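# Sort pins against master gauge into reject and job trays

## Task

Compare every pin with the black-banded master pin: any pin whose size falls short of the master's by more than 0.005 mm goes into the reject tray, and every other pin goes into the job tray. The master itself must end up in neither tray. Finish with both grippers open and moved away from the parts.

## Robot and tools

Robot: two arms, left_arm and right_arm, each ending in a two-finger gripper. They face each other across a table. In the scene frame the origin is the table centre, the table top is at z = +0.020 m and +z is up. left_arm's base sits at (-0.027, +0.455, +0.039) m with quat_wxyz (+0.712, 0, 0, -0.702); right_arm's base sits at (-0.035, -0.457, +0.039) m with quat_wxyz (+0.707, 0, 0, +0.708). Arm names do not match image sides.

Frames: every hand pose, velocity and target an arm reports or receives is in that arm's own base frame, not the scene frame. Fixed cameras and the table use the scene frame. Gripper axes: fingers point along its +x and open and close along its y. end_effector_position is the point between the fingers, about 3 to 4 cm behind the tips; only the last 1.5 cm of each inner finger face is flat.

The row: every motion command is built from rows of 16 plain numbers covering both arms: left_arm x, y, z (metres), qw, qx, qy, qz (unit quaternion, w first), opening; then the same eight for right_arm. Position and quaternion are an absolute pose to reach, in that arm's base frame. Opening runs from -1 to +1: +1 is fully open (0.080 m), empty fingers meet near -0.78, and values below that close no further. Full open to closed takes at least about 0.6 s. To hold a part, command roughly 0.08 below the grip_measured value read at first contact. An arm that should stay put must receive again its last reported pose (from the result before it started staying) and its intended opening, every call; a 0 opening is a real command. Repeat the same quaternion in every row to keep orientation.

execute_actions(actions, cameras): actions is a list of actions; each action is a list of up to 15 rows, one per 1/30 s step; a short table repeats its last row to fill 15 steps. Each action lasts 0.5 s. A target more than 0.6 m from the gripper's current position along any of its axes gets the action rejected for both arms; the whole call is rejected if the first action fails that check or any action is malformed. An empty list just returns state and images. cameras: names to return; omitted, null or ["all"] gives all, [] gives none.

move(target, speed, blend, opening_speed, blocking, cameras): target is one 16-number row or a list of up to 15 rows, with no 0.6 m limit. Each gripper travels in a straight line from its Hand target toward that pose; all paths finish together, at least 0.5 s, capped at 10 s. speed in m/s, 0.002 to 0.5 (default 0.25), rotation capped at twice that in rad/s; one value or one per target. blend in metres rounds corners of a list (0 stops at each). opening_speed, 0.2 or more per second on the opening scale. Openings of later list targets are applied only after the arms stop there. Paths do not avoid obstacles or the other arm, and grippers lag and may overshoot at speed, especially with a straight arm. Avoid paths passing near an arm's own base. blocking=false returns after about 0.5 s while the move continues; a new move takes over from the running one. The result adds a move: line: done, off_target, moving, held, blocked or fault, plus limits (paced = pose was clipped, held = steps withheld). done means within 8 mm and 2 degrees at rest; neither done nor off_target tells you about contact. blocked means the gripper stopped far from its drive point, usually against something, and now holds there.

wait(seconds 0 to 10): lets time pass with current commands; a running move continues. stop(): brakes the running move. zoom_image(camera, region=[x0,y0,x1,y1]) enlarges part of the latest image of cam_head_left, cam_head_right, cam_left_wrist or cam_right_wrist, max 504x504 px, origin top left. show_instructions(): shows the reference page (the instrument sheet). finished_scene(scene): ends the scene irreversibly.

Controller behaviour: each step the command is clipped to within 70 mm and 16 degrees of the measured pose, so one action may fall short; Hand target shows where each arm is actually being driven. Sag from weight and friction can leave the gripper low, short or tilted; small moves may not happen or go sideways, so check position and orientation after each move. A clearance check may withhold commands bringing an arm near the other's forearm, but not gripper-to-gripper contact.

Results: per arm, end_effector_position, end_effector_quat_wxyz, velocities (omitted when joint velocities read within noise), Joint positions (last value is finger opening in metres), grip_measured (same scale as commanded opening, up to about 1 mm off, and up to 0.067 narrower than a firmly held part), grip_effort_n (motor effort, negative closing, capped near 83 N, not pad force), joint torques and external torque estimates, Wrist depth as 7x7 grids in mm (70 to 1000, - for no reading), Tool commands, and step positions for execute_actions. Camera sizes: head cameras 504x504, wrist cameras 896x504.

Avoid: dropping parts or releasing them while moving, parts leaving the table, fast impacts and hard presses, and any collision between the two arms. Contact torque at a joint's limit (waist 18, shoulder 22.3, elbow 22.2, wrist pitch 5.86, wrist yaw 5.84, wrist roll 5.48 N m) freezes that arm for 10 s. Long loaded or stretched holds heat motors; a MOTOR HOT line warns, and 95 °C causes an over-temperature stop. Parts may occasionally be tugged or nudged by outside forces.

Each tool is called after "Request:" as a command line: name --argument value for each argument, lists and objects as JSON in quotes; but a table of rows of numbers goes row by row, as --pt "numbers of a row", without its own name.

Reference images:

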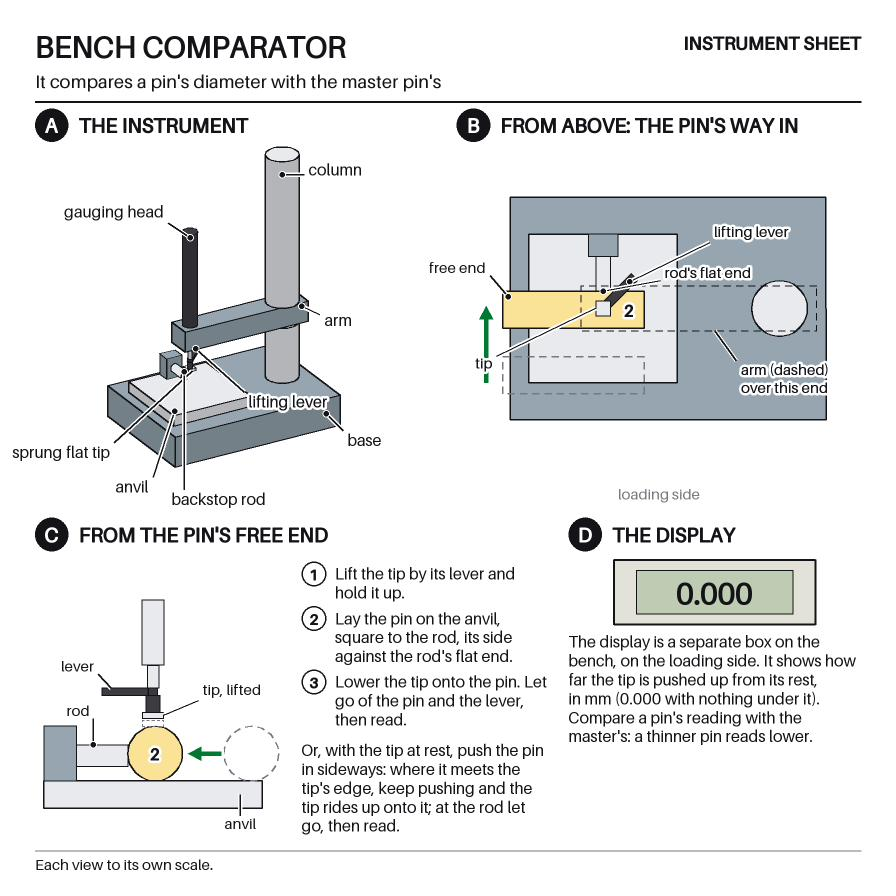

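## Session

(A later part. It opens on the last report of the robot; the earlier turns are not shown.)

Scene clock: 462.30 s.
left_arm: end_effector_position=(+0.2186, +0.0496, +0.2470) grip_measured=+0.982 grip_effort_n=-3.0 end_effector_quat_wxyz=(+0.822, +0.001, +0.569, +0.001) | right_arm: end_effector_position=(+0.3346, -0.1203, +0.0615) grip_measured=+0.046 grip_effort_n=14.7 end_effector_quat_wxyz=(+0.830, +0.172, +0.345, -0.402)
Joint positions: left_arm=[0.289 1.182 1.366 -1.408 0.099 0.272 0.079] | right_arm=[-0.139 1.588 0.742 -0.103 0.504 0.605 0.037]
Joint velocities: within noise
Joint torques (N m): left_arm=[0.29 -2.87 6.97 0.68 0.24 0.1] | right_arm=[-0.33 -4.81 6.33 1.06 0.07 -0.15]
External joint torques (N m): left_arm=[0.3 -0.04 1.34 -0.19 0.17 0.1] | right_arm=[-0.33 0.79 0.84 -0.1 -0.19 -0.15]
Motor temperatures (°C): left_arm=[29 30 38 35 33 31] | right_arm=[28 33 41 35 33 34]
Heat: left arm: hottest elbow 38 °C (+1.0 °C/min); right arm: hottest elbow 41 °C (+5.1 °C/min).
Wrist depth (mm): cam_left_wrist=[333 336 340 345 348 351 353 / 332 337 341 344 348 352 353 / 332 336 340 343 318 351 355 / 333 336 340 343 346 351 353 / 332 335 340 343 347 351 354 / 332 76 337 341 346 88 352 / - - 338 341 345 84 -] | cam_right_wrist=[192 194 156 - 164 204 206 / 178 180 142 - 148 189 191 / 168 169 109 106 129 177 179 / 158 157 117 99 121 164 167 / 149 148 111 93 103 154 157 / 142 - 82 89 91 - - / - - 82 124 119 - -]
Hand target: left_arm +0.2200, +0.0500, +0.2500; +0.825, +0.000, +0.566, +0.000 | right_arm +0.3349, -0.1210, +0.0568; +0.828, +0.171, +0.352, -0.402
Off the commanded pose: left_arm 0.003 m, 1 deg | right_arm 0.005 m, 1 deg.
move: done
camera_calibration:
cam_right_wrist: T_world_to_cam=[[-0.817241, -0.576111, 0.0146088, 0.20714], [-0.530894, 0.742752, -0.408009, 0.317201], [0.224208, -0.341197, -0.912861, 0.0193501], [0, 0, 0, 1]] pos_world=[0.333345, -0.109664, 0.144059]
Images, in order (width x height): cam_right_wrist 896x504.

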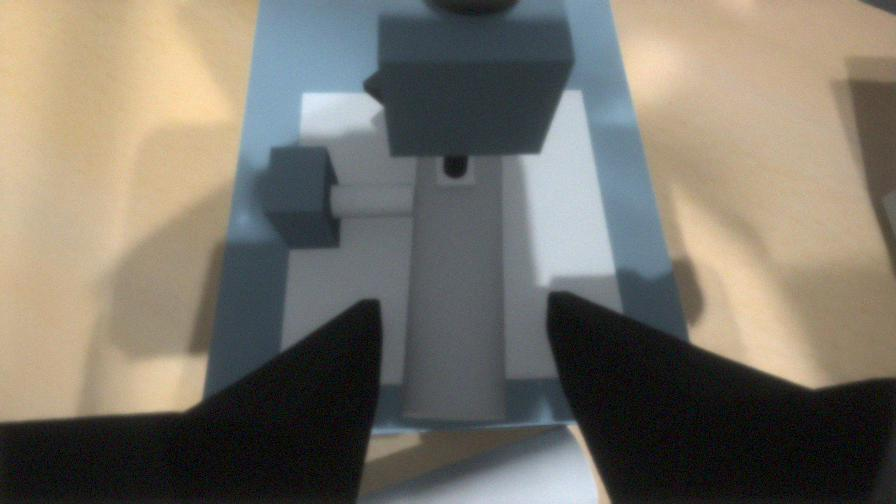

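Request:
move --pt "0.22 0.05 0.25 0.825 0 0.566 0 1 0.3350 -0.1210 0.0568 0.8278 0.1710 0.3522 -0.4019 -0.48" --pt "0.22 0.05 0.25 0.825 0 0.566 0 1 0.3125 -0.1390 0.0590 0.8278 0.1710 0.3522 -0.4019 -0.48" --pt "0.22 0.05 0.25 0.825 0 0.566 0 1 0.300 -0.128 0.11 0.8278 0.1710 0.3522 -0.4019 -0.48" --pt "0.22 0.05 0.25 0.825 0 0.566 0 1 0.30 0.08 0.13 0.9239 0 0.3827 0 -0.48" --pt "0.22 0.05 0.25 0.825 0 0.566 0 1 0.372 0.262 0.10 0.9239 0 0.3827 0 -0.48" --pt "0.22 0.05 0.25 0.825 0 0.566 0 1 0.375 0.262 0.040 0.9239 0 0.3827 0 -0.48" --cameras '["cam_right_wrist"]' --speed '[0.05, 0.06, 0.12, 0.2, 0.2, 0.1]' --blend '[0, 0.003, 0.02, 0.03, 0.01, 0]' --opening_speed 0.8

Scene clock: 473.70 s.
left_arm: end_effector_position=(+0.2186, +0.0496, +0.2470) grip_measured=+0.982 grip_effort_n=-3.0 end_effector_quat_wxyz=(+0.822, +0.001, +0.569, +0.001) | right_arm: end_effector_position=(+0.3730, +0.2629, +0.0392) grip_measured=-0.382 grip_effort_n=-83.5 end_effector_quat_wxyz=(+0.922, -0.002, +0.386, +0.003)
Joint positions: left_arm=[0.289 1.182 1.366 -1.408 0.099 0.272 0.079] | right_arm=[0.776 1.99 1.148 -0.113 0.51 0.603 0.018]
Joint velocities: within noise
Joint torques (N m): left_arm=[0.29 -2.86 6.98 0.69 0.24 0.09] | right_arm=[-0.2 -9.98 6.03 1.41 0.52 0.02]
External joint torques (N m): left_arm=[0.28 -0.07 1.34 -0.2 0.18 0.09] | right_arm=[-0.2 -1.37 0.49 0.24 0.25 0.02]
Motor temperatures (°C): left_arm=[29 30 38 35 33 31] | right_arm=[28 34 40 36 33 34]
Heat: left arm: hottest elbow 38 °C (+1.0 °C/min); right arm: hottest elbow 40 °C (+4.0 °C/min).
Wrist depth (mm): cam_left_wrist=[334 337 341 346 347 351 354 / 334 336 340 344 348 351 353 / 333 337 340 344 318 352 355 / 332 335 340 343 347 350 353 / 332 335 339 342 345 351 354 / 331 76 340 343 345 88 352 / - - 339 341 346 84 -] | cam_right_wrist=[125 152 152 155 158 158 161 / - 143 141 117 147 148 145 / 130 133 133 107 133 138 140 / 124 125 124 99 125 128 129 / 117 118 110 92 105 104 121 / 112 113 - 89 87 - - / - - - 107 89 - -]
Hand target: left_arm +0.2200, +0.0500, +0.2500; +0.825, +0.000, +0.566, +0.000 | right_arm +0.3749, +0.2621, +0.0400; +0.924, +0.000, +0.383, +0.000
Off the commanded pose: left_arm 0.003 m, 1 deg | right_arm 0.002 m, 1 deg.
move: done
camera_calibration:
cam_right_wrist: T_world_to_cam=[[-0.0436278, -0.998763, 0.0238534, 0.281792], [-0.91279, 0.0301445, -0.407315, 0.373672], [0.406092, -0.0395434, -0.912976, -0.0260053], [0, 0, 0, 1]] pos_world=[0.363938, 0.269151, 0.121738]
Images, in order (width x height): cam_right_wrist 896x504.

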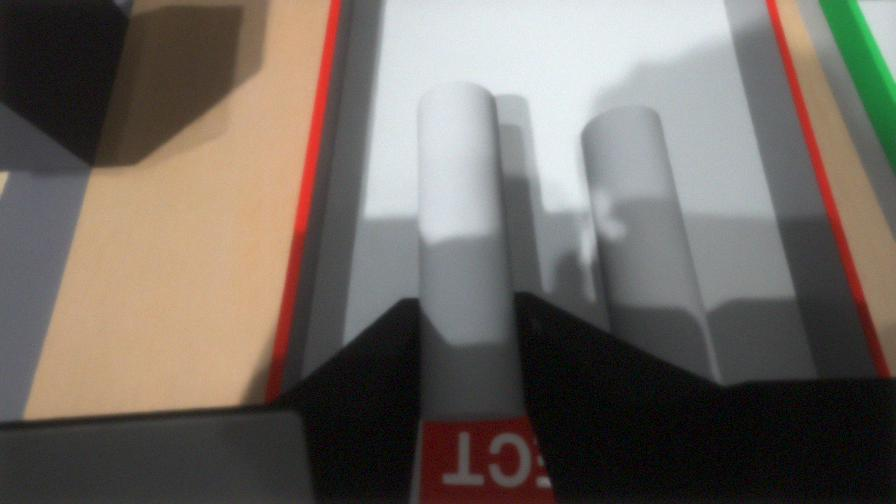

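Request:
move --pt "0.22 0.05 0.25 0.825 0 0.566 0 1 0.370 0.266 0.045 0.9188 0.0400 0.3806 -0.0966 -0.48" --pt "0.22 0.05 0.25 0.825 0 0.566 0 1 0.3685 0.266 0.036 0.9188 0.0400 0.3806 -0.0966 -0.48" --cameras '["cam_right_wrist"]' --speed 0.06

Scene clock: 498.70 s.
left_arm: end_effector_position=(+0.2186, +0.0496, +0.2470) grip_measured=+0.982 grip_effort_n=-3.0 end_effector_quat_wxyz=(+0.822, +0.001, +0.569, +0.001) | right_arm: end_effector_position=(+0.3674, +0.2650, +0.0355) grip_measured=-0.382 grip_effort_n=-83.5 end_effector_quat_wxyz=(+0.917, +0.039, +0.385, -0.095)
Joint positions: left_arm=[0.289 1.182 1.366 -1.408 0.099 0.272 0.079] | right_arm=[0.826 2.064 1.27 -0.312 0.645 0.872 0.018]
Joint velocities: within noise
Joint torques (N m): left_arm=[0.29 -2.87 6.97 0.68 0.24 0.09] | right_arm=[0.19 -10.15 6.23 1.17 0.73 0.14]
External joint torques (N m): left_arm=[0.29 0 1.32 -0.18 0.17 0.09] | right_arm=[0.19 -1.23 0.85 0.24 0.37 0.14]
Motor temperatures (°C): left_arm=[29 30 38 35 33 31] | right_arm=[28 42 39 36 33 34]
Heat: left arm: hottest elbow 38 °C (+0.0 °C/min); right arm: hottest shoulder 42 °C (+8.0 °C/min).
Wrist depth (mm): cam_left_wrist=[334 338 341 344 347 350 353 / 334 337 340 344 347 350 355 / 333 336 340 344 318 351 356 / 333 336 340 343 346 351 352 / 333 335 338 343 346 351 355 / 331 76 339 343 346 88 353 / - - 339 342 347 84 -] | cam_right_wrist=[147 147 147 151 156 156 160 / 136 139 137 117 125 144 148 / 128 129 128 107 120 134 139 / 121 122 121 99 122 127 126 / 114 115 105 92 102 119 119 / 109 110 - 89 87 - - / - - - 104 103 - -]
Hand target: left_arm +0.2200, +0.0500, +0.2500; +0.825, +0.000, +0.566, +0.000 | right_arm +0.3685, +0.2660, +0.0360; +0.919, +0.040, +0.381, -0.097
Off the commanded pose: left_arm 0.003 m, 1 deg | right_arm 0.002 m, 1 deg.
move: done
camera_calibration:
cam_right_wrist: T_world_to_cam=[[-0.252335, -0.967308, 0.0253347, 0.352043], [-0.887036, 0.220775, -0.405494, 0.306925], [0.386645, -0.124793, -0.913746, 0.00272914], [0, 0, 0, 1]] pos_world=[0.360031, 0.273113, 0.118031]
Images, in order (width x height): cam_right_wrist 896x504.

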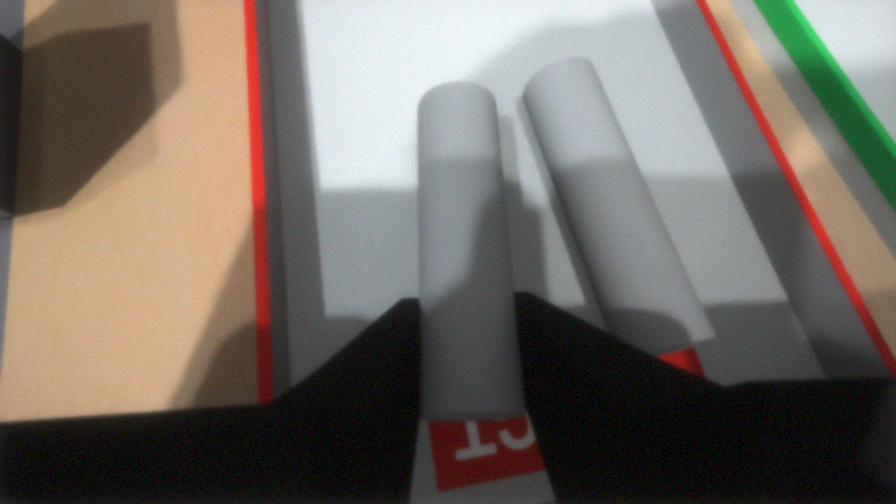

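Request:
move --pt "0.22 0.05 0.25 0.825 0 0.566 0 1 0.3685 0.266 0.0312 0.9188 0.0400 0.3806 -0.0966 -0.48" --pt "0.22 0.05 0.25 0.825 0 0.566 0 1 0.3685 0.266 0.0306 0.9188 0.0400 0.3806 -0.0966 -0.25" --pt "0.22 0.05 0.25 0.825 0 0.566 0 1 0.342 0.2715 0.062 0.9188 0.0400 0.3806 -0.0966 -0.25" --cameras '["cam_right_wrist"]' --speed '[0.04, 0.04, 0.07]' --opening_speed 0.5

Scene clock: 505.57 s.
left_arm: end_effector_position=(+0.2186, +0.0496, +0.2470) grip_measured=+0.982 grip_effort_n=-3.0 end_effector_quat_wxyz=(+0.822, +0.001, +0.569, +0.001) | right_arm: end_effector_position=(+0.3421, +0.2712, +0.0560) grip_measured=-0.254 grip_effort_n=14.7 end_effector_quat_wxyz=(+0.917, +0.035, +0.385, -0.097)
Joint positions: left_arm=[0.289 1.182 1.366 -1.408 0.099 0.272 0.079] | right_arm=[0.888 1.997 1.267 -0.427 0.677 0.942 0.024]
Joint velocities: within noise
Joint torques (N m): left_arm=[0.31 -2.87 6.97 0.69 0.24 0.09] | right_arm=[0.17 -11.97 5.93 0.69 0.54 0.14]
External joint torques (N m): left_arm=[0.31 -0.03 1.3 -0.21 0.17 0.09] | right_arm=[0.17 -3.29 0.36 -0.2 0.15 0.13]
Motor temperatures (°C): left_arm=[29 30 38 35 33 31] | right_arm=[28 44 39 36 34 34]
Heat: left arm: hottest elbow 38 °C (+0.0 °C/min); right arm: hottest shoulder 44 °C (+10.1 °C/min).
Wrist depth (mm): cam_left_wrist=[334 337 341 346 348 350 353 / 333 337 339 344 347 350 353 / 333 337 340 343 318 351 356 / 333 335 340 342 347 350 352 / 332 335 339 343 346 350 355 / 332 76 339 342 346 88 353 / - - 339 342 346 84 -] | cam_right_wrist=[174 177 178 183 187 190 198 / 148 165 166 164 169 174 182 / 149 154 154 143 149 165 167 / 143 145 145 136 142 152 158 / 134 137 137 129 105 144 149 / 129 131 - 131 84 - - / - - - 127 86 - -]
Hand target: left_arm +0.2200, +0.0500, +0.2500; +0.825, +0.000, +0.566, +0.000 | right_arm +0.3420, +0.2715, +0.0619; +0.919, +0.040, +0.381, -0.097
Off the commanded pose: left_arm 0.003 m, 1 deg | right_arm 0.006 m, 1 deg.
move: done
camera_calibration:
cam_right_wrist: T_world_to_cam=[[-0.254263, -0.96651, 0.0347728, 0.351046], [-0.886936, 0.218692, -0.406839, 0.292006], [0.385609, -0.134285, -0.912838, 0.0348849], [0, 0, 0, 1]] pos_world=[0.334797, 0.280115, 0.138437]
Images, in order (width x height): cam_right_wrist 896x504.

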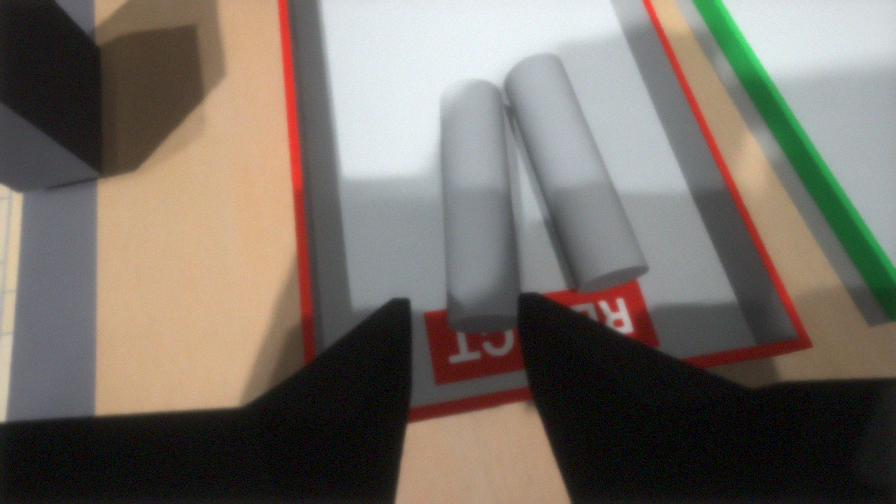

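Request:
move --pt "0.22 0.05 0.25 0.825 0 0.566 0 1 0.30 0.20 0.13 0.9239 0 0.3827 0 0.1" --pt "0.22 0.05 0.25 0.825 0 0.566 0 1 0.235 -0.02 0.10 0.9239 0 0.3827 0 0.1" --pt "0.22 0.05 0.25 0.825 0 0.566 0 1 0.2465 -0.0312 0.030 0.9239 0 0.3827 0 0.1" --cameras '["cam_right_wrist"]' --speed '[0.25, 0.25, 0.12]' --blend '[0.03, 0.01, 0]'

Scene clock: 525.90 s.
left_arm: end_effector_position=(+0.2186, +0.0496, +0.2470) grip_measured=+0.982 grip_effort_n=-3.0 end_effector_quat_wxyz=(+0.822, +0.001, +0.569, +0.001) | right_arm: end_effector_position=(+0.2485, -0.0314, +0.0332) grip_measured=+0.096 grip_effort_n=14.2 end_effector_quat_wxyz=(+0.925, +0.000, +0.379, -0.001)
Joint positions: left_arm=[0.289 1.182 1.366 -1.408 0.099 0.272 0.079] | right_arm=[-0.216 1.067 0.2 0.078 -0.151 -0.153 0.039]
Joint velocities: within noise
Joint torques (N m): left_arm=[0.29 -2.87 6.97 0.68 0.24 0.1] | right_arm=[-0.22 -2.1 5.42 1.42 -0.18 -0.13]
External joint torques (N m): left_arm=[0.27 -0.08 1.36 -0.19 0.18 0.1] | right_arm=[-0.21 -0.01 -0.32 0.01 -0.11 -0.13]
Motor temperatures (°C): left_arm=[29 30 38 35 33 31] | right_arm=[28 48 39 35 34 34]
Heat: left arm: hottest elbow 38 °C (+0.0 °C/min); right arm: hottest shoulder 48 °C (+15.0 °C/min).
Wrist depth (mm): cam_left_wrist=[335 338 341 346 348 351 355 / 334 337 340 344 347 352 355 / 333 336 339 344 319 351 355 / 333 335 340 344 347 352 352 / 333 335 339 342 347 350 354 / 331 76 339 342 346 88 354 / - - 338 341 345 84 -] | cam_right_wrist=[159 162 164 165 165 140 126 / 146 147 153 154 150 132 126 / 141 142 142 139 144 140 126 / 132 133 134 117 135 135 136 / 125 125 127 108 94 127 128 / 119 - 76 102 88 - - / - - 110 112 113 - -]
Hand target: left_arm +0.2200, +0.0500, +0.2500; +0.825, +0.000, +0.566, +0.000 | right_arm +0.2465, -0.0312, +0.0301; +0.924, +0.000, +0.383, +0.000
Off the commanded pose: left_arm 0.003 m, 1 deg | right_arm 0.004 m, 0 deg.
move: done
camera_calibration:
cam_right_wrist: T_world_to_cam=[[-0.0527103, -0.998329, 0.0236969, -0.0151417], [-0.905844, 0.0378123, -0.421921, 0.265478], [0.420319, -0.0437053, -0.906323, 0.00352263], [0, 0, 0, 1]] pos_world=[0.238203, -0.0250008, 0.115562]
Images, in order (width x height): cam_right_wrist 896x504.

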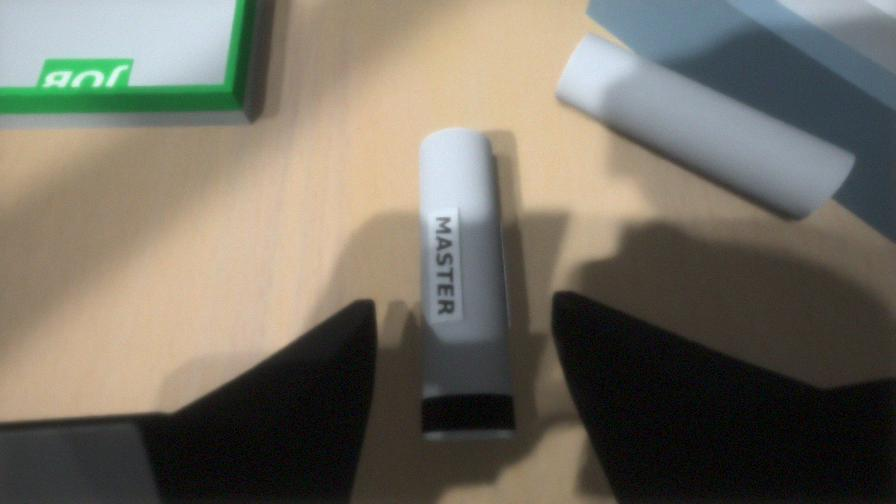

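Request:
move --pt "0.22 0.05 0.25 0.825 0 0.566 0 1 0.2450 -0.0312 0.0165 0.9239 0 0.3827 0 0.1" --pt "0.22 0.05 0.25 0.825 0 0.566 0 1 0.2450 -0.0312 0.0165 0.9239 0 0.3827 0 -0.48" --pt "0.22 0.05 0.25 0.825 0 0.566 0 1 0.240 -0.025 0.05 0.9239 0 0.3827 0 -0.48" --pt "0.22 0.05 0.25 0.825 0 0.566 0 1 0.225 0.085 0.05 0.9239 0 0.3827 0 -0.48" --pt "0.22 0.05 0.25 0.825 0 0.566 0 1 0.225 0.085 0.0155 0.9239 0 0.3827 0 -0.48" --pt "0.22 0.05 0.25 0.825 0 0.566 0 1 0.225 0.085 0.0155 0.9239 0 0.3827 0 0.0" --pt "0.22 0.05 0.25 0.825 0 0.566 0 1 0.198 0.085 0.05 0.9239 0 0.3827 0 0.0" --cameras '["cam_right_wrist"]' --speed '[0.06, 0.06, 0.1, 0.15, 0.07, 0.05, 0.1]' --opening_speed 0.8

Scene clock: 537.37 s.
left_arm: end_effector_position=(+0.2186, +0.0496, +0.2470) grip_measured=+0.982 grip_effort_n=-3.0 end_effector_quat_wxyz=(+0.822, +0.001, +0.569, +0.001) | right_arm: end_effector_position=(+0.1959, +0.0830, +0.0449) grip_measured=-0.004 grip_effort_n=14.7 end_effector_quat_wxyz=(+0.921, -0.006, +0.389, -0.001)
Joint positions: left_arm=[0.289 1.182 1.366 -1.408 0.099 0.272 0.079] | right_arm=[0.745 0.886 0.238 -0.307 0.498 0.576 0.035]
Joint velocities: within noise
Joint torques (N m): left_arm=[0.31 -2.86 6.97 0.68 0.24 0.1] | right_arm=[0.2 -2.5 7.68 0.94 0.4 0.13]
External joint torques (N m): left_arm=[0.32 -0.04 1.32 -0.2 0.16 0.1] | right_arm=[0.2 -1.23 1.68 -0.22 0.13 0.13]
Motor temperatures (°C): left_arm=[29 30 38 35 33 31] | right_arm=[28 43 39 37 33 34]
Heat: left arm: hottest elbow 38 °C (+0.0 °C/min); right arm: hottest shoulder 43 °C (+7.1 °C/min).
Wrist depth (mm): cam_left_wrist=[334 338 342 344 347 350 353 / 333 337 342 345 347 351 354 / 332 337 341 343 318 351 356 / 333 336 340 343 347 351 352 / 333 335 339 343 346 350 354 / 332 76 338 343 346 88 353 / - - 339 342 345 84 -] | cam_right_wrist=[170 173 176 178 183 188 187 / 160 163 166 164 172 175 177 / 151 152 155 139 160 162 165 / 142 144 145 129 149 151 154 / 134 135 136 137 96 143 145 / 128 - - 131 90 - - / - - - 124 125 - -]
Hand target: left_arm +0.2200, +0.0500, +0.2500; +0.825, +0.000, +0.566, +0.000 | right_arm +0.1980, +0.0851, +0.0500; +0.924, +0.000, +0.383, +0.000
Off the commanded pose: left_arm 0.003 m, 1 deg | right_arm 0.006 m, 1 deg.
move: done
camera_calibration:
cam_right_wrist: T_world_to_cam=[[-0.0478302, -0.998259, 0.0345075, 0.0945281], [-0.915002, 0.0299331, -0.402338, 0.219945], [0.400605, -0.0508184, -0.914841, 0.0460829], [0, 0, 0, 1]] pos_world=[0.18731, 0.0901218, 0.127389]
Images, in order (width x height): cam_right_wrist 896x504.

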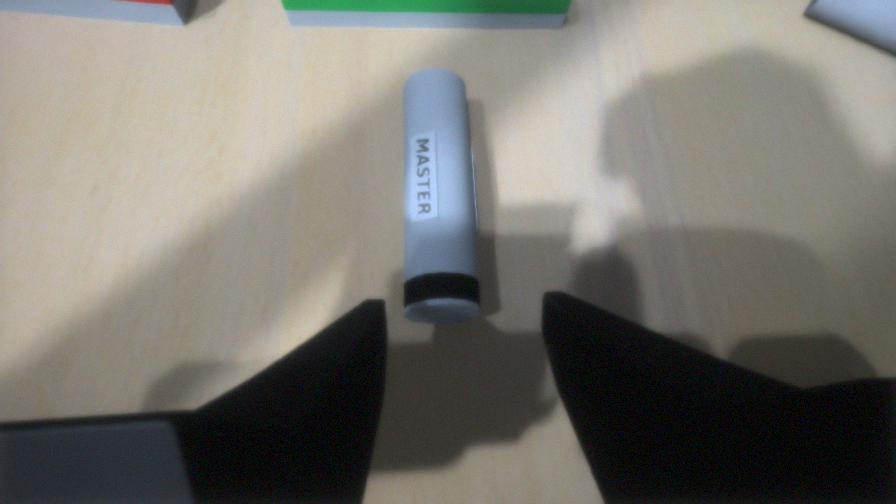

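Request:
move --pt "0.22 0.05 0.25 0.825 0 0.566 0 1 0.24 0.02 0.16 0.5 -0.5 0.5 0.5 -0.74" --pt "0.22 0.05 0.25 0.825 0 0.566 0 1 0.315 -0.070 0.12 0.2266 -0.7038 0.2562 0.6226 -0.74" --speed 0.25

Scene clock: 555.47 s.
left_arm: end_effector_position=(+0.2186, +0.0496, +0.2470) grip_measured=+0.982 grip_effort_n=-3.0 end_effector_quat_wxyz=(+0.822, +0.001, +0.569, +0.001) | right_arm: end_effector_position=(+0.3122, -0.0686, +0.1203) grip_measured=-0.736 grip_effort_n=-19.8 end_effector_quat_wxyz=(-0.227, +0.703, -0.256, -0.623)
Joint positions: left_arm=[0.289 1.182 1.366 -1.408 0.099 0.272 0.079] | right_arm=[-0.188 1.67 1.314 -1.11 0.059 -2.634 0.002]
Joint velocities: within noise
Joint torques (N m): left_arm=[0.29 -2.86 6.97 0.69 0.24 0.1] | right_arm=[-0.22 -6.52 7.17 0.53 0.04 -0.13]
External joint torques (N m): left_arm=[0.28 -0.08 1.36 -0.19 0.17 0.1] | right_arm=[-0.19 -0.13 1.52 0.12 0.02 -0.13]
Motor temperatures (°C): left_arm=[29 30 39 35 33 31] | right_arm=[28 39 40 36 33 34]
Heat: left arm: hottest elbow 39 °C (+1.0 °C/min); right arm: hottest elbow 40 °C (+2.0 °C/min).
Wrist depth (mm): cam_left_wrist=[334 337 341 344 348 351 353 / 334 336 341 345 348 350 355 / 333 337 340 344 318 351 356 / 333 337 340 342 347 351 353 / 333 334 338 344 347 350 355 / 331 76 339 342 346 88 353 / - - 338 341 346 84 -] | cam_right_wrist=[166 167 168 169 170 170 170 / 177 177 178 180 181 182 181 / 188 189 190 191 193 194 193 / 201 202 198 188 207 209 207 / 216 215 186 94 220 225 225 / 230 231 - - - - - / - - - - - - -]
Hand target: left_arm +0.2200, +0.0500, +0.2500; +0.825, +0.000, +0.566, +0.000 | right_arm +0.3150, -0.0700, +0.1200; -0.227, +0.704, -0.256, -0.623
Off the commanded pose: left_arm 0.003 m, 1 deg | right_arm 0.003 m, 0 deg.
move: done
camera_calibration:
cam_left_wrist: T_world_to_cam=[[-0.00395326, -0.999237, 0.0388556, 0.0470618], [-0.999714, 0.00303214, -0.0237366, 0.256555], [0.0236006, -0.0389383, -0.998963, 0.323277], [0, 0, 0, 1]] pos_world=[0.249038, 0.0588358, 0.327203]
cam_right_wrist: T_world_to_cam=[[0.65309, 0.755372, 0.0537309, -0.154648], [0.655254, -0.599245, 0.459944, -0.275855], [0.379626, -0.265177, -0.886321, 0.0492086], [0, 0, 0, 1]] pos_world=[0.263073, -0.0354392, 0.178802]

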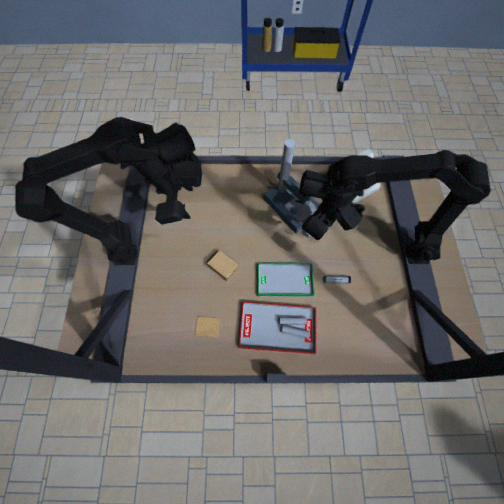

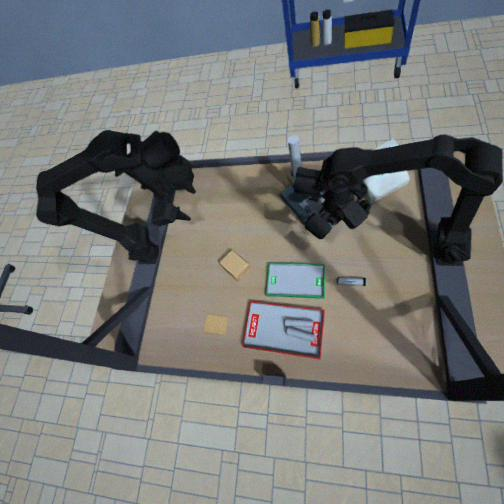

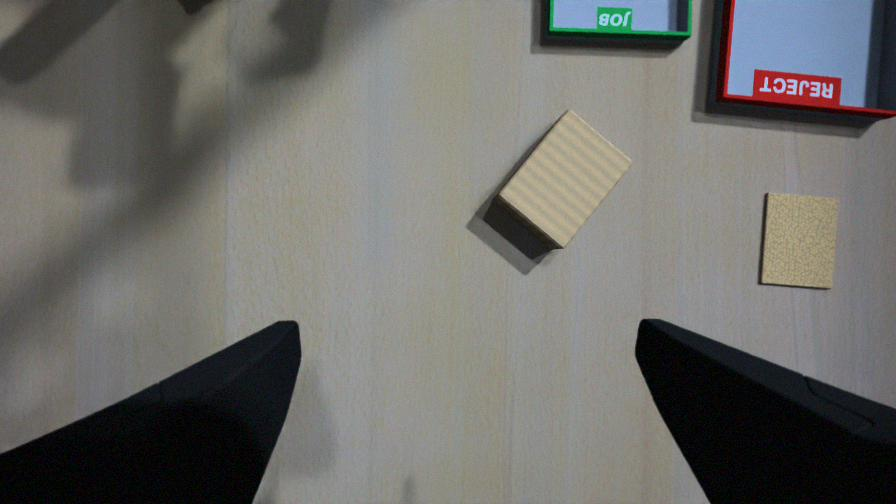

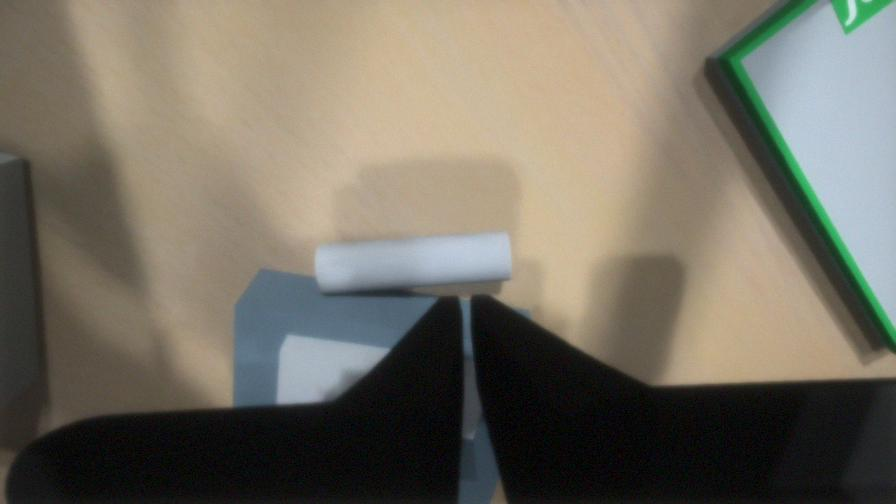

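Request:
move --pt "0.22 0.05 0.25 0.825 0 0.566 0 1 0.3336 -0.1027 0.065 0.2266 -0.7038 0.2562 0.6226 -0.74" --cameras '["cam_right_wrist"]' --speed 0.1

Scene clock: 561.83 s.
left_arm: end_effector_position=(+0.2186, +0.0496, +0.2470) grip_measured=+0.982 grip_effort_n=-2.6 end_effector_quat_wxyz=(+0.822, +0.001, +0.569, +0.001) | right_arm: end_effector_position=(+0.3352, -0.1027, +0.0700) grip_measured=-0.736 grip_effort_n=-19.3 end_effector_quat_wxyz=(-0.227, +0.708, -0.257, -0.617)
Joint positions: left_arm=[0.289 1.182 1.366 -1.408 0.099 0.272 0.079] | right_arm=[-0.275 1.808 1.27 -0.908 0.052 -2.72 0.002]
Joint velocities: within noise
Joint torques (N m): left_arm=[0.29 -2.88 6.97 0.69 0.24 0.09] | right_arm=[-0.18 -7.46 5.34 0.55 -0.07 -0.15]
External joint torques (N m): left_arm=[0.29 -0.03 1.32 -0.19 0.17 0.09] | right_arm=[-0.17 -0.2 -0.15 0.11 -0.09 -0.15]
Motor temperatures (°C): left_arm=[29 30 39 35 33 31] | right_arm=[28 38 41 35 33 34]
Heat: left arm: hottest elbow 39 °C (+1.0 °C/min); right arm: hottest elbow 41 °C (+2.0 °C/min).
Wrist depth (mm): cam_left_wrist=[334 338 341 345 347 351 354 / 333 337 341 345 347 351 355 / 334 336 339 344 319 352 356 / 333 336 340 343 347 351 352 / 333 335 339 343 347 350 354 / 332 76 340 343 346 88 353 / - - 337 342 346 84 -] | cam_right_wrist=[120 120 120 121 122 124 124 / 126 127 128 129 130 131 133 / 135 136 135 134 136 141 142 / 144 142 130 127 149 151 153 / 155 122 122 94 140 163 165 / 165 131 - - - - - / - - - - - - -]
Hand target: left_arm +0.2200, +0.0500, +0.2500; +0.825, +0.000, +0.566, +0.000 | right_arm +0.3336, -0.1026, +0.0651; -0.227, +0.704, -0.256, -0.623
Off the commanded pose: left_arm 0.003 m, 1 deg | right_arm 0.005 m, 1 deg.
move: done
camera_calibration:
cam_right_wrist: T_world_to_cam=[[0.652529, 0.755542, 0.0579815, -0.14134], [0.648242, -0.596206, 0.473625, -0.286568], [0.392413, -0.271468, -0.878816, -0.0186276], [0, 0, 0, 1]] pos_world=[0.285303, -0.0691218, 0.127551]
Images, in order (width x height): cam_right_wrist 896x504.

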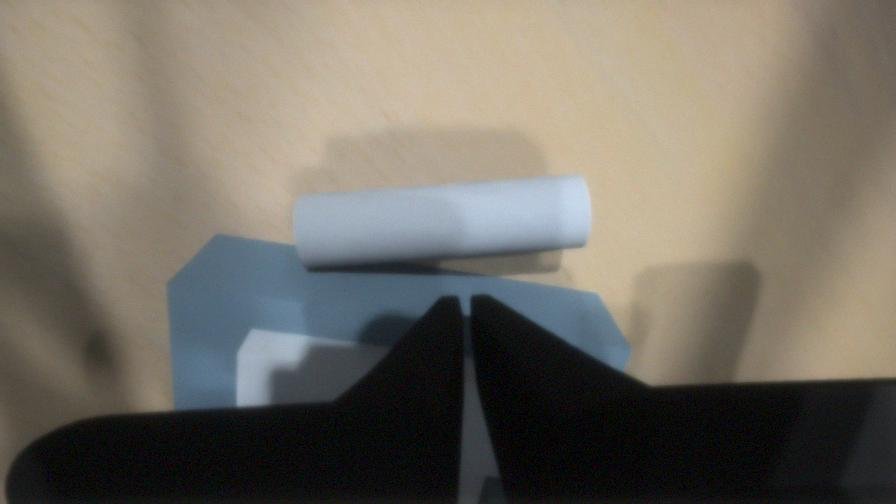

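Request:
move --pt "0.22 0.05 0.25 0.825 0 0.566 0 1 0.3313 -0.1008 0.048 0.2266 -0.7038 0.2562 0.6226 -0.74" --pt "0.22 0.05 0.25 0.825 0 0.566 0 1 0.3313 -0.1008 0.036 0.2266 -0.7038 0.2562 0.6226 -0.74" --cameras '["cam_right_wrist"]' --speed '[0.08, 0.03]'

Scene clock: 569.47 s.
left_arm: end_effector_position=(+0.2186, +0.0496, +0.2470) grip_measured=+0.982 grip_effort_n=-3.0 end_effector_quat_wxyz=(+0.822, +0.001, +0.569, +0.001) | right_arm: end_effector_position=(+0.3364, -0.1030, +0.0461) grip_measured=-0.736 grip_effort_n=-19.3 end_effector_quat_wxyz=(-0.227, +0.714, -0.257, -0.610)
Joint positions: left_arm=[0.289 1.182 1.366 -1.408 0.099 0.272 0.079] | right_arm=[-0.275 1.829 1.195 -0.792 0.052 -2.72 0.002]
Joint velocities: within noise
Joint torques (N m): left_arm=[0.3 -2.86 6.98 0.68 0.23 0.09] | right_arm=[0.1 -6.49 4.31 0.44 -0.05 -0.01]
External joint torques (N m): left_arm=[0.31 -0.01 1.32 -0.19 0.16 0.09] | right_arm=[0.14 0.83 -1.04 -0.01 -0.07 -0.01]
Motor temperatures (°C): left_arm=[29 30 39 35 33 31] | right_arm=[28 38 40 35 33 34]
Heat: left arm: hottest elbow 39 °C (+1.0 °C/min); right arm: hottest elbow 40 °C (+1.0 °C/min).
Wrist depth (mm): cam_left_wrist=[335 337 341 346 346 350 353 / 333 337 340 343 346 353 354 / 333 336 341 343 316 353 355 / 332 335 340 343 347 352 351 / 332 335 339 343 347 351 355 / 332 76 339 342 345 88 352 / - - 339 341 346 84 -] | cam_right_wrist=[98 98 99 99 100 101 103 / 103 104 105 107 108 109 110 / 111 111 113 114 114 115 118 / 120 119 102 102 102 126 127 / 126 101 106 89 131 137 138 / - 100 - - - - - / - - - - - - -]
Hand target: left_arm +0.2200, +0.0500, +0.2500; +0.825, +0.000, +0.566, +0.000 | right_arm +0.3312, -0.1007, +0.0363; -0.227, +0.704, -0.256, -0.623
Off the commanded pose: left_arm 0.003 m, 1 deg | right_arm 0.012 m, 2 deg.
move: off_target (right_arm)
camera_calibration:
cam_right_wrist: T_world_to_cam=[[0.651439, 0.755849, 0.0657192, -0.140422], [0.639769, -0.593818, 0.487931, -0.273739], [0.407828, -0.275812, -0.870405, -0.0462394], [0, 0, 0, 1]] pos_world=[0.285464, -0.069167, 0.102547]
Images, in order (width x height): cam_right_wrist 896x504.

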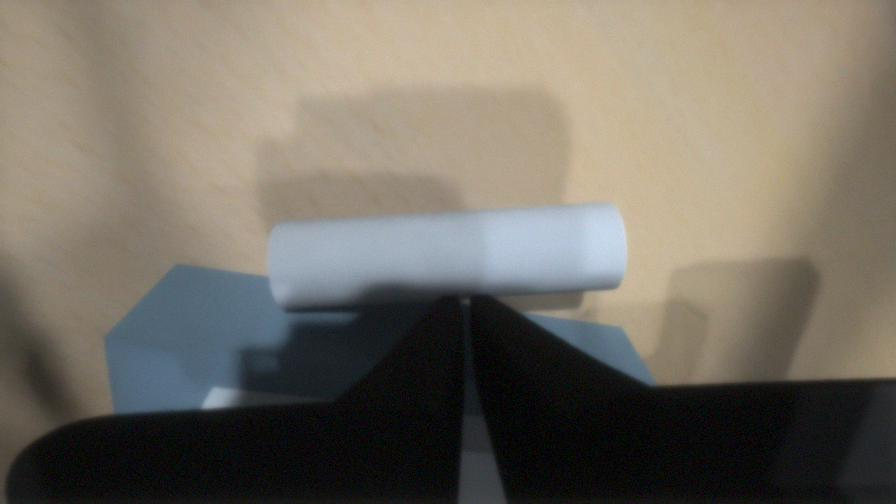

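Request:
move --pt "0.22 0.05 0.25 0.825 0 0.566 0 1 0.3160 -0.0880 0.036 0.2266 -0.7038 0.2562 0.6226 -0.74" --cameras '["cam_right_wrist"]' --speed '[0.04]'

Scene clock: 575.17 s.
left_arm: end_effector_position=(+0.2186, +0.0496, +0.2470) grip_measured=+0.982 grip_effort_n=-3.0 end_effector_quat_wxyz=(+0.822, +0.001, +0.569, +0.001) | right_arm: end_effector_position=(+0.3169, -0.0890, +0.0338) grip_measured=-0.736 grip_effort_n=-19.8 end_effector_quat_wxyz=(-0.226, +0.701, -0.256, -0.626)
Joint positions: left_arm=[0.289 1.182 1.366 -1.408 0.099 0.272 0.079] | right_arm=[-0.25 1.799 1.108 -0.777 0.052 -2.697 0.002]
Joint velocities: within noise
Joint torques (N m): left_arm=[0.29 -2.86 6.97 0.68 0.24 0.09] | right_arm=[0.21 -9.71 4.84 0.52 0.06 0.13]
External joint torques (N m): left_arm=[0.28 -0.04 1.34 -0.19 0.17 0.09] | right_arm=[0.2 -2.71 -0.43 0.1 0.05 0.13]
Motor temperatures (°C): left_arm=[29 30 39 35 33 31] | right_arm=[28 38 39 35 33 34]
Heat: left arm: hottest elbow 39 °C (+1.0 °C/min); right arm: hottest elbow 39 °C (+0.0 °C/min).
Wrist depth (mm): cam_left_wrist=[334 337 340 345 348 350 351 / 333 337 340 344 348 351 354 / 333 335 340 343 318 351 356 / 333 336 340 344 347 351 353 / 333 335 339 343 346 351 354 / 332 76 338 342 346 88 352 / - - 338 342 345 84 -] | cam_right_wrist=[89 77 75 73 77 92 93 / 96 95 96 96 97 97 98 / 101 101 102 101 103 104 105 / 107 108 109 110 111 111 112 / 116 116 117 95 117 118 121 / 122 122 - - - - - / - - - - - - -]
Hand target: left_arm +0.2200, +0.0500, +0.2500; +0.825, +0.000, +0.566, +0.000 | right_arm +0.3160, -0.0881, +0.0360; -0.227, +0.704, -0.256, -0.623
Off the commanded pose: left_arm 0.003 m, 1 deg | right_arm 0.003 m, 0 deg.
move: done
camera_calibration:
cam_right_wrist: T_world_to_cam=[[0.651503, 0.756953, 0.0506603, -0.136871], [0.659554, -0.598139, 0.455214, -0.252505], [0.374877, -0.26316, -0.88894, -0.0328797], [0, 0, 0, 1]] pos_world=[0.268038, -0.0560808, 0.0926495]
Images, in order (width x height): cam_right_wrist 896x504.

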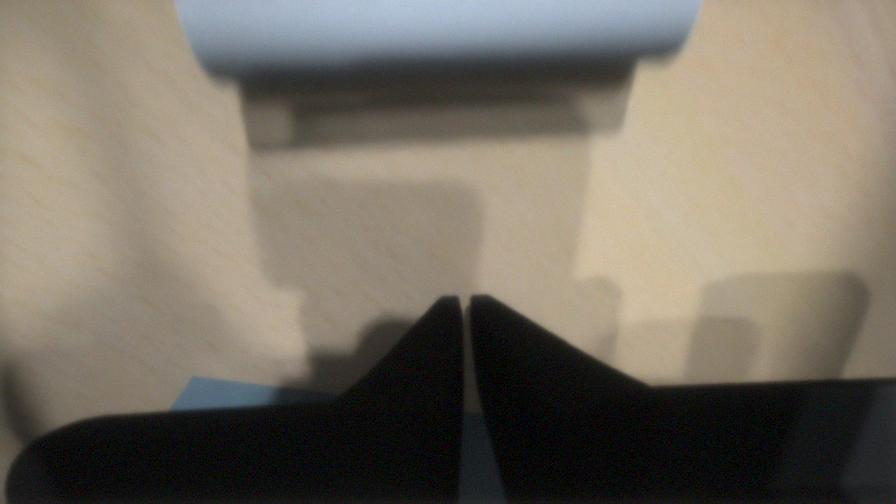

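Request:
move --pt "0.22 0.05 0.25 0.825 0 0.566 0 1 0.3150 -0.0870 0.14 0.2266 -0.7038 0.2562 0.6226 -0.74" --cameras '["cam_right_wrist", "cam_head_right"]' --speed '[0.15]'

Scene clock: 587.20 s.
left_arm: end_effector_position=(+0.2186, +0.0496, +0.2470) grip_measured=+0.982 grip_effort_n=-3.0 end_effector_quat_wxyz=(+0.822, +0.001, +0.569, +0.001) | right_arm: end_effector_position=(+0.3133, -0.0873, +0.1355) grip_measured=-0.736 grip_effort_n=-19.8 end_effector_quat_wxyz=(-0.226, +0.700, -0.256, -0.628)
Joint positions: left_arm=[0.289 1.182 1.366 -1.408 0.099 0.272 0.079] | right_arm=[-0.248 1.693 1.401 -1.182 0.052 -2.695 0.002]
Joint velocities: within noise
Joint torques (N m): left_arm=[0.3 -2.87 6.97 0.69 0.24 0.09] | right_arm=[0.22 -8.63 7.21 0.23 0.06 0.12]
External joint torques (N m): left_arm=[0.3 -0.03 1.3 -0.2 0.17 0.09] | right_arm=[0.26 -2.06 1.56 -0.16 0.05 0.13]
Motor temperatures (°C): left_arm=[29 30 39 35 33 31] | right_arm=[28 41 39 34 33 34]
Heat: left arm: hottest elbow 39 °C (+1.0 °C/min); right arm: hottest shoulder 41 °C (-6.1 °C/min).
Wrist depth (mm): cam_left_wrist=[334 338 341 345 348 351 353 / 333 337 340 344 347 353 354 / 332 337 340 345 318 351 355 / 332 335 339 344 347 351 352 / 332 334 339 343 345 350 355 / 330 76 339 343 346 88 354 / - - 337 341 345 84 -] | cam_right_wrist=[181 181 182 183 184 185 184 / 189 192 193 194 195 197 196 / 198 204 206 207 208 210 209 / 214 217 207 215 222 225 225 / 228 234 195 95 236 241 242 / 247 249 - - - - - / - - - - - - -]
Hand target: left_arm +0.2200, +0.0500, +0.2500; +0.825, +0.000, +0.566, +0.000 | right_arm +0.3150, -0.0870, +0.1400; -0.227, +0.704, -0.256, -0.623
Off the commanded pose: left_arm 0.003 m, 1 deg | right_arm 0.005 m, 1 deg.
move: done
camera_calibration:
cam_right_wrist: T_world_to_cam=[[0.652044, 0.756634, 0.0484115, -0.140856], [0.661756, -0.599118, 0.450706, -0.295591], [0.370023, -0.261843, -0.891359, 0.0612556], [0, 0, 0, 1]] pos_world=[0.264788, -0.0544782, 0.194645]
Images, in order (width x height): cam_head_right 504x504, cam_right_wrist 896x504.

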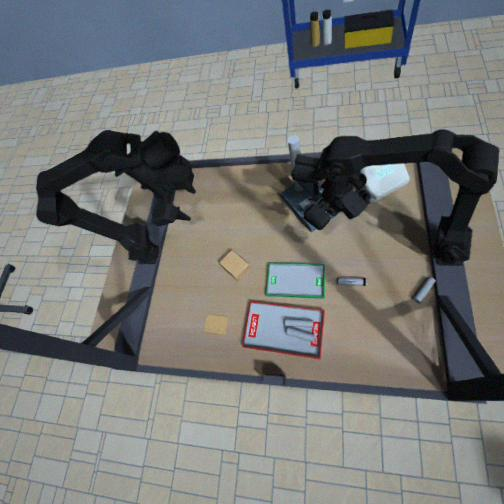

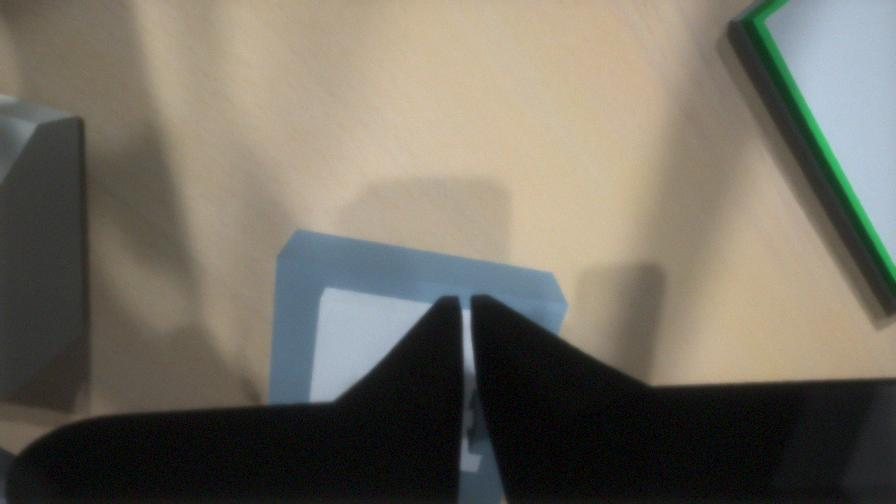

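Request:
zoom_image --camera "cam_head_right" --region '[370, 230, 470, 330]'

Scaled by 5.040 from the camera's 504x504 image, which has a finer 720x720 frame.

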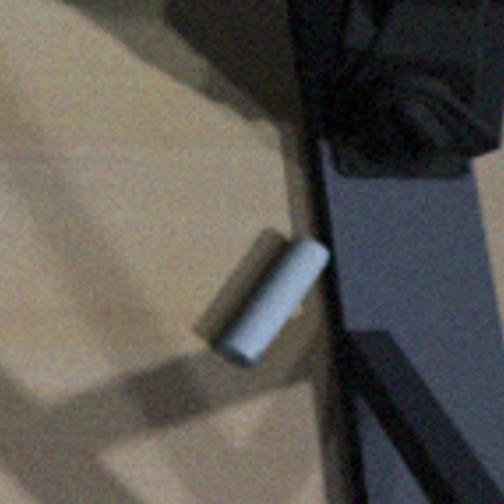

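Request:
move --pt "0.22 0.05 0.25 0.825 0 0.566 0 1 0.22 0.12 0.16 0.6098 -0.3174 0.6655 0.2908 0.1" --pt "0.22 0.05 0.25 0.825 0 0.566 0 1 0.135 0.17 0.13 0.6098 -0.3174 0.6655 0.2908 0.1" --cameras '["cam_right_wrist", "cam_head_right"]' --speed '[0.2, 0.12]'

Scene clock: 616.17 s.
left_arm: end_effector_position=(+0.2186, +0.0496, +0.2470) grip_measured=+0.982 grip_effort_n=-3.0 end_effector_quat_wxyz=(+0.822, +0.001, +0.569, +0.001) | right_arm: end_effector_position=(+0.1367, +0.1707, +0.1298) grip_measured=+0.096 grip_effort_n=14.2 end_effector_quat_wxyz=(+0.608, -0.319, +0.666, +0.290)
Joint positions: left_arm=[0.289 1.182 1.366 -1.408 0.099 0.272 0.079] | right_arm=[0.896 1.446 1.133 -1.35 0.001 0.005 0.039]
Joint velocities: within noise
Joint torques (N m): left_arm=[0.29 -2.87 6.98 0.69 0.24 0.09] | right_arm=[0.17 -6.73 5.16 0.34 -0.04 0.12]
External joint torques (N m): left_arm=[0.28 0 1.27 -0.22 0.17 0.09] | right_arm=[0.17 -2.2 -0.32 0.14 -0.03 0.12]
Motor temperatures (°C): left_arm=[29 30 39 35 33 31] | right_arm=[28 43 40 33 33 34]
Heat: left arm: hottest elbow 39 °C (+0.0 °C/min); right arm: hottest shoulder 43 °C (+4.1 °C/min).
Wrist depth (mm): cam_left_wrist=[334 337 341 345 346 350 353 / 333 337 340 345 348 352 354 / 333 336 339 343 319 351 355 / 333 335 338 343 348 351 352 / 332 336 339 343 346 351 356 / 331 76 338 343 345 88 353 / - - 339 342 345 84 -] | cam_right_wrist=[173 175 177 180 182 185 187 / 182 187 189 192 195 197 187 / 180 197 203 206 209 211 216 / 191 198 218 221 226 232 235 / 206 205 209 235 93 245 256 / 130 - 86 257 81 - - / - - 249 266 - - -]
Hand target: left_arm +0.2200, +0.0500, +0.2500; +0.825, +0.000, +0.566, +0.000 | right_arm +0.1350, +0.1700, +0.1300; +0.610, -0.318, +0.665, +0.291
Off the commanded pose: left_arm 0.003 m, 1 deg | right_arm 0.002 m, 0 deg.
move: done
camera_calibration:
cam_right_wrist: T_world_to_cam=[[0.767423, -0.638792, 0.0548322, 0.000966737], [-0.594419, -0.676842, 0.434225, 0.165549], [-0.240267, -0.365827, -0.899134, 0.291292], [0, 0, 0, 1]] pos_world=[0.167651, 0.219231, 0.189972]
Images, in order (width x height): cam_head_right 504x504, cam_right_wrist 896x504.

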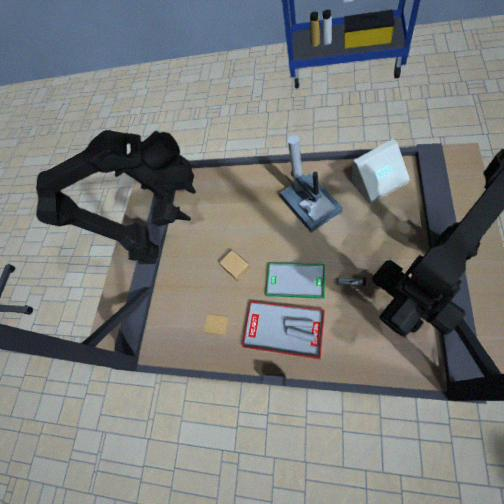

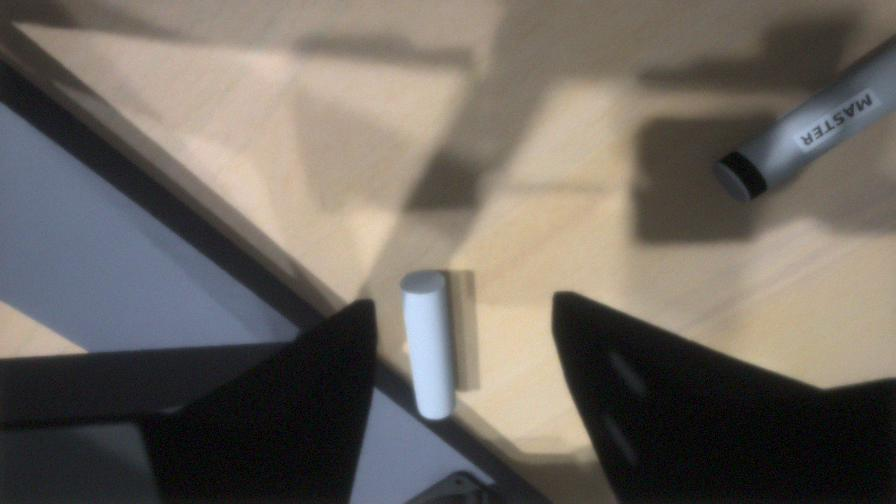

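Request:
move --pt "0.22 0.05 0.25 0.825 0 0.566 0 1 0.0905 0.1255 0.075 0.6020 -0.3347 0.6569 0.3067 0.1" --cameras '["cam_right_wrist", "cam_head_right"]' --speed 0.1

Scene clock: 624.87 s.
left_arm: end_effector_position=(+0.2186, +0.0496, +0.2470) grip_measured=+0.982 grip_effort_n=-2.6 end_effector_quat_wxyz=(+0.822, +0.001, +0.569, +0.001) | right_arm: end_effector_position=(+0.0919, +0.1264, +0.0757) grip_measured=+0.096 grip_effort_n=14.2 end_effector_quat_wxyz=(+0.602, -0.334, +0.658, +0.305)
Joint positions: left_arm=[0.289 1.182 1.366 -1.408 0.099 0.272 0.079] | right_arm=[0.943 1.225 0.749 -1.185 0.001 0.005 0.039]
Joint velocities: within noise
Joint torques (N m): left_arm=[0.3 -2.86 6.99 0.68 0.24 0.1] | right_arm=[0.21 -4.41 5.05 0.37 -0.03 -0.05]
External joint torques (N m): left_arm=[0.29 -0.08 1.37 -0.19 0.17 0.1] | right_arm=[0.23 -1.63 -0.31 0.17 -0.03 -0.05]
Motor temperatures (°C): left_arm=[29 30 39 35 33 31] | right_arm=[28 42 40 33 33 34]
Heat: left arm: hottest elbow 39 °C (+0.0 °C/min); right arm: hottest shoulder 42 °C (+4.0 °C/min).
Wrist depth (mm): cam_left_wrist=[334 337 340 345 346 350 353 / 333 336 340 345 348 352 354 / 333 335 340 344 317 352 355 / 332 335 340 343 347 352 352 / 333 336 339 344 346 350 355 / 331 76 340 343 345 88 354 / - - 339 341 346 84 -] | cam_right_wrist=[127 129 130 132 134 136 138 / 120 136 139 141 143 145 148 / 125 138 149 149 154 157 159 / - 132 158 145 166 169 172 / - 112 133 170 103 180 188 / 158 - 86 173 87 - - / - - 175 187 - - -]
Hand target: left_arm +0.2200, +0.0500, +0.2500; +0.825, +0.000, +0.566, +0.000 | right_arm +0.0905, +0.1254, +0.0749; +0.602, -0.335, +0.657, +0.307
Off the commanded pose: left_arm 0.003 m, 1 deg | right_arm 0.002 m, 0 deg.
move: done
camera_calibration:
cam_right_wrist: T_world_to_cam=[[0.796467, -0.602197, 0.0547527, 0.00266287], [-0.562589, -0.704788, 0.432166, 0.133144], [-0.22166, -0.375009, -0.90013, 0.215177], [0, 0, 0, 1]] pos_world=[0.120481, 0.176135, 0.136001]
Images, in order (width x height): cam_head_right 504x504, cam_right_wrist 896x504.

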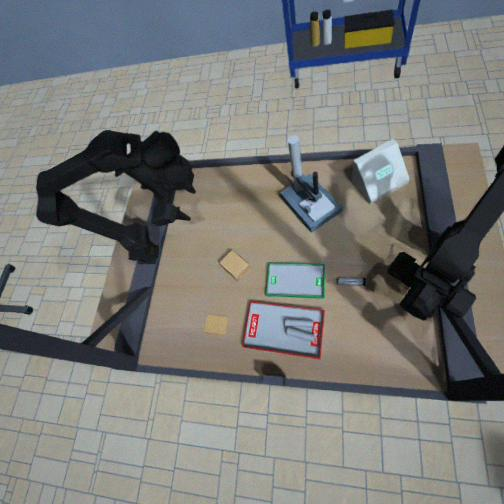

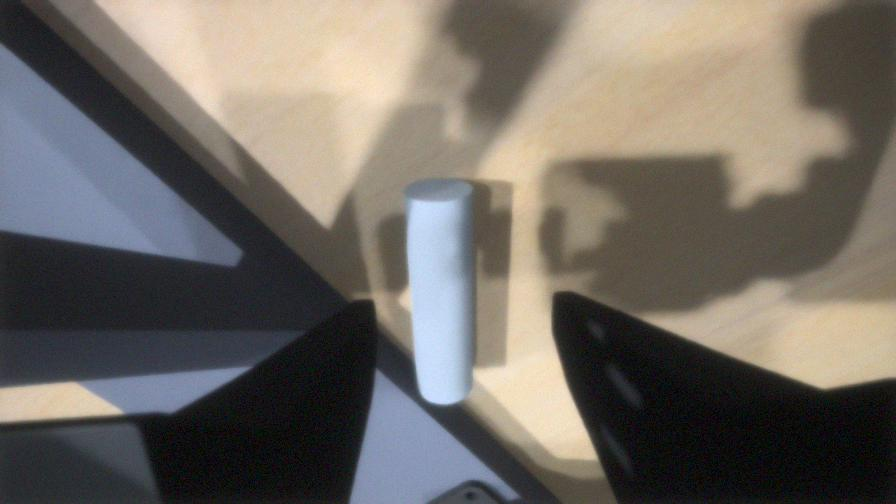

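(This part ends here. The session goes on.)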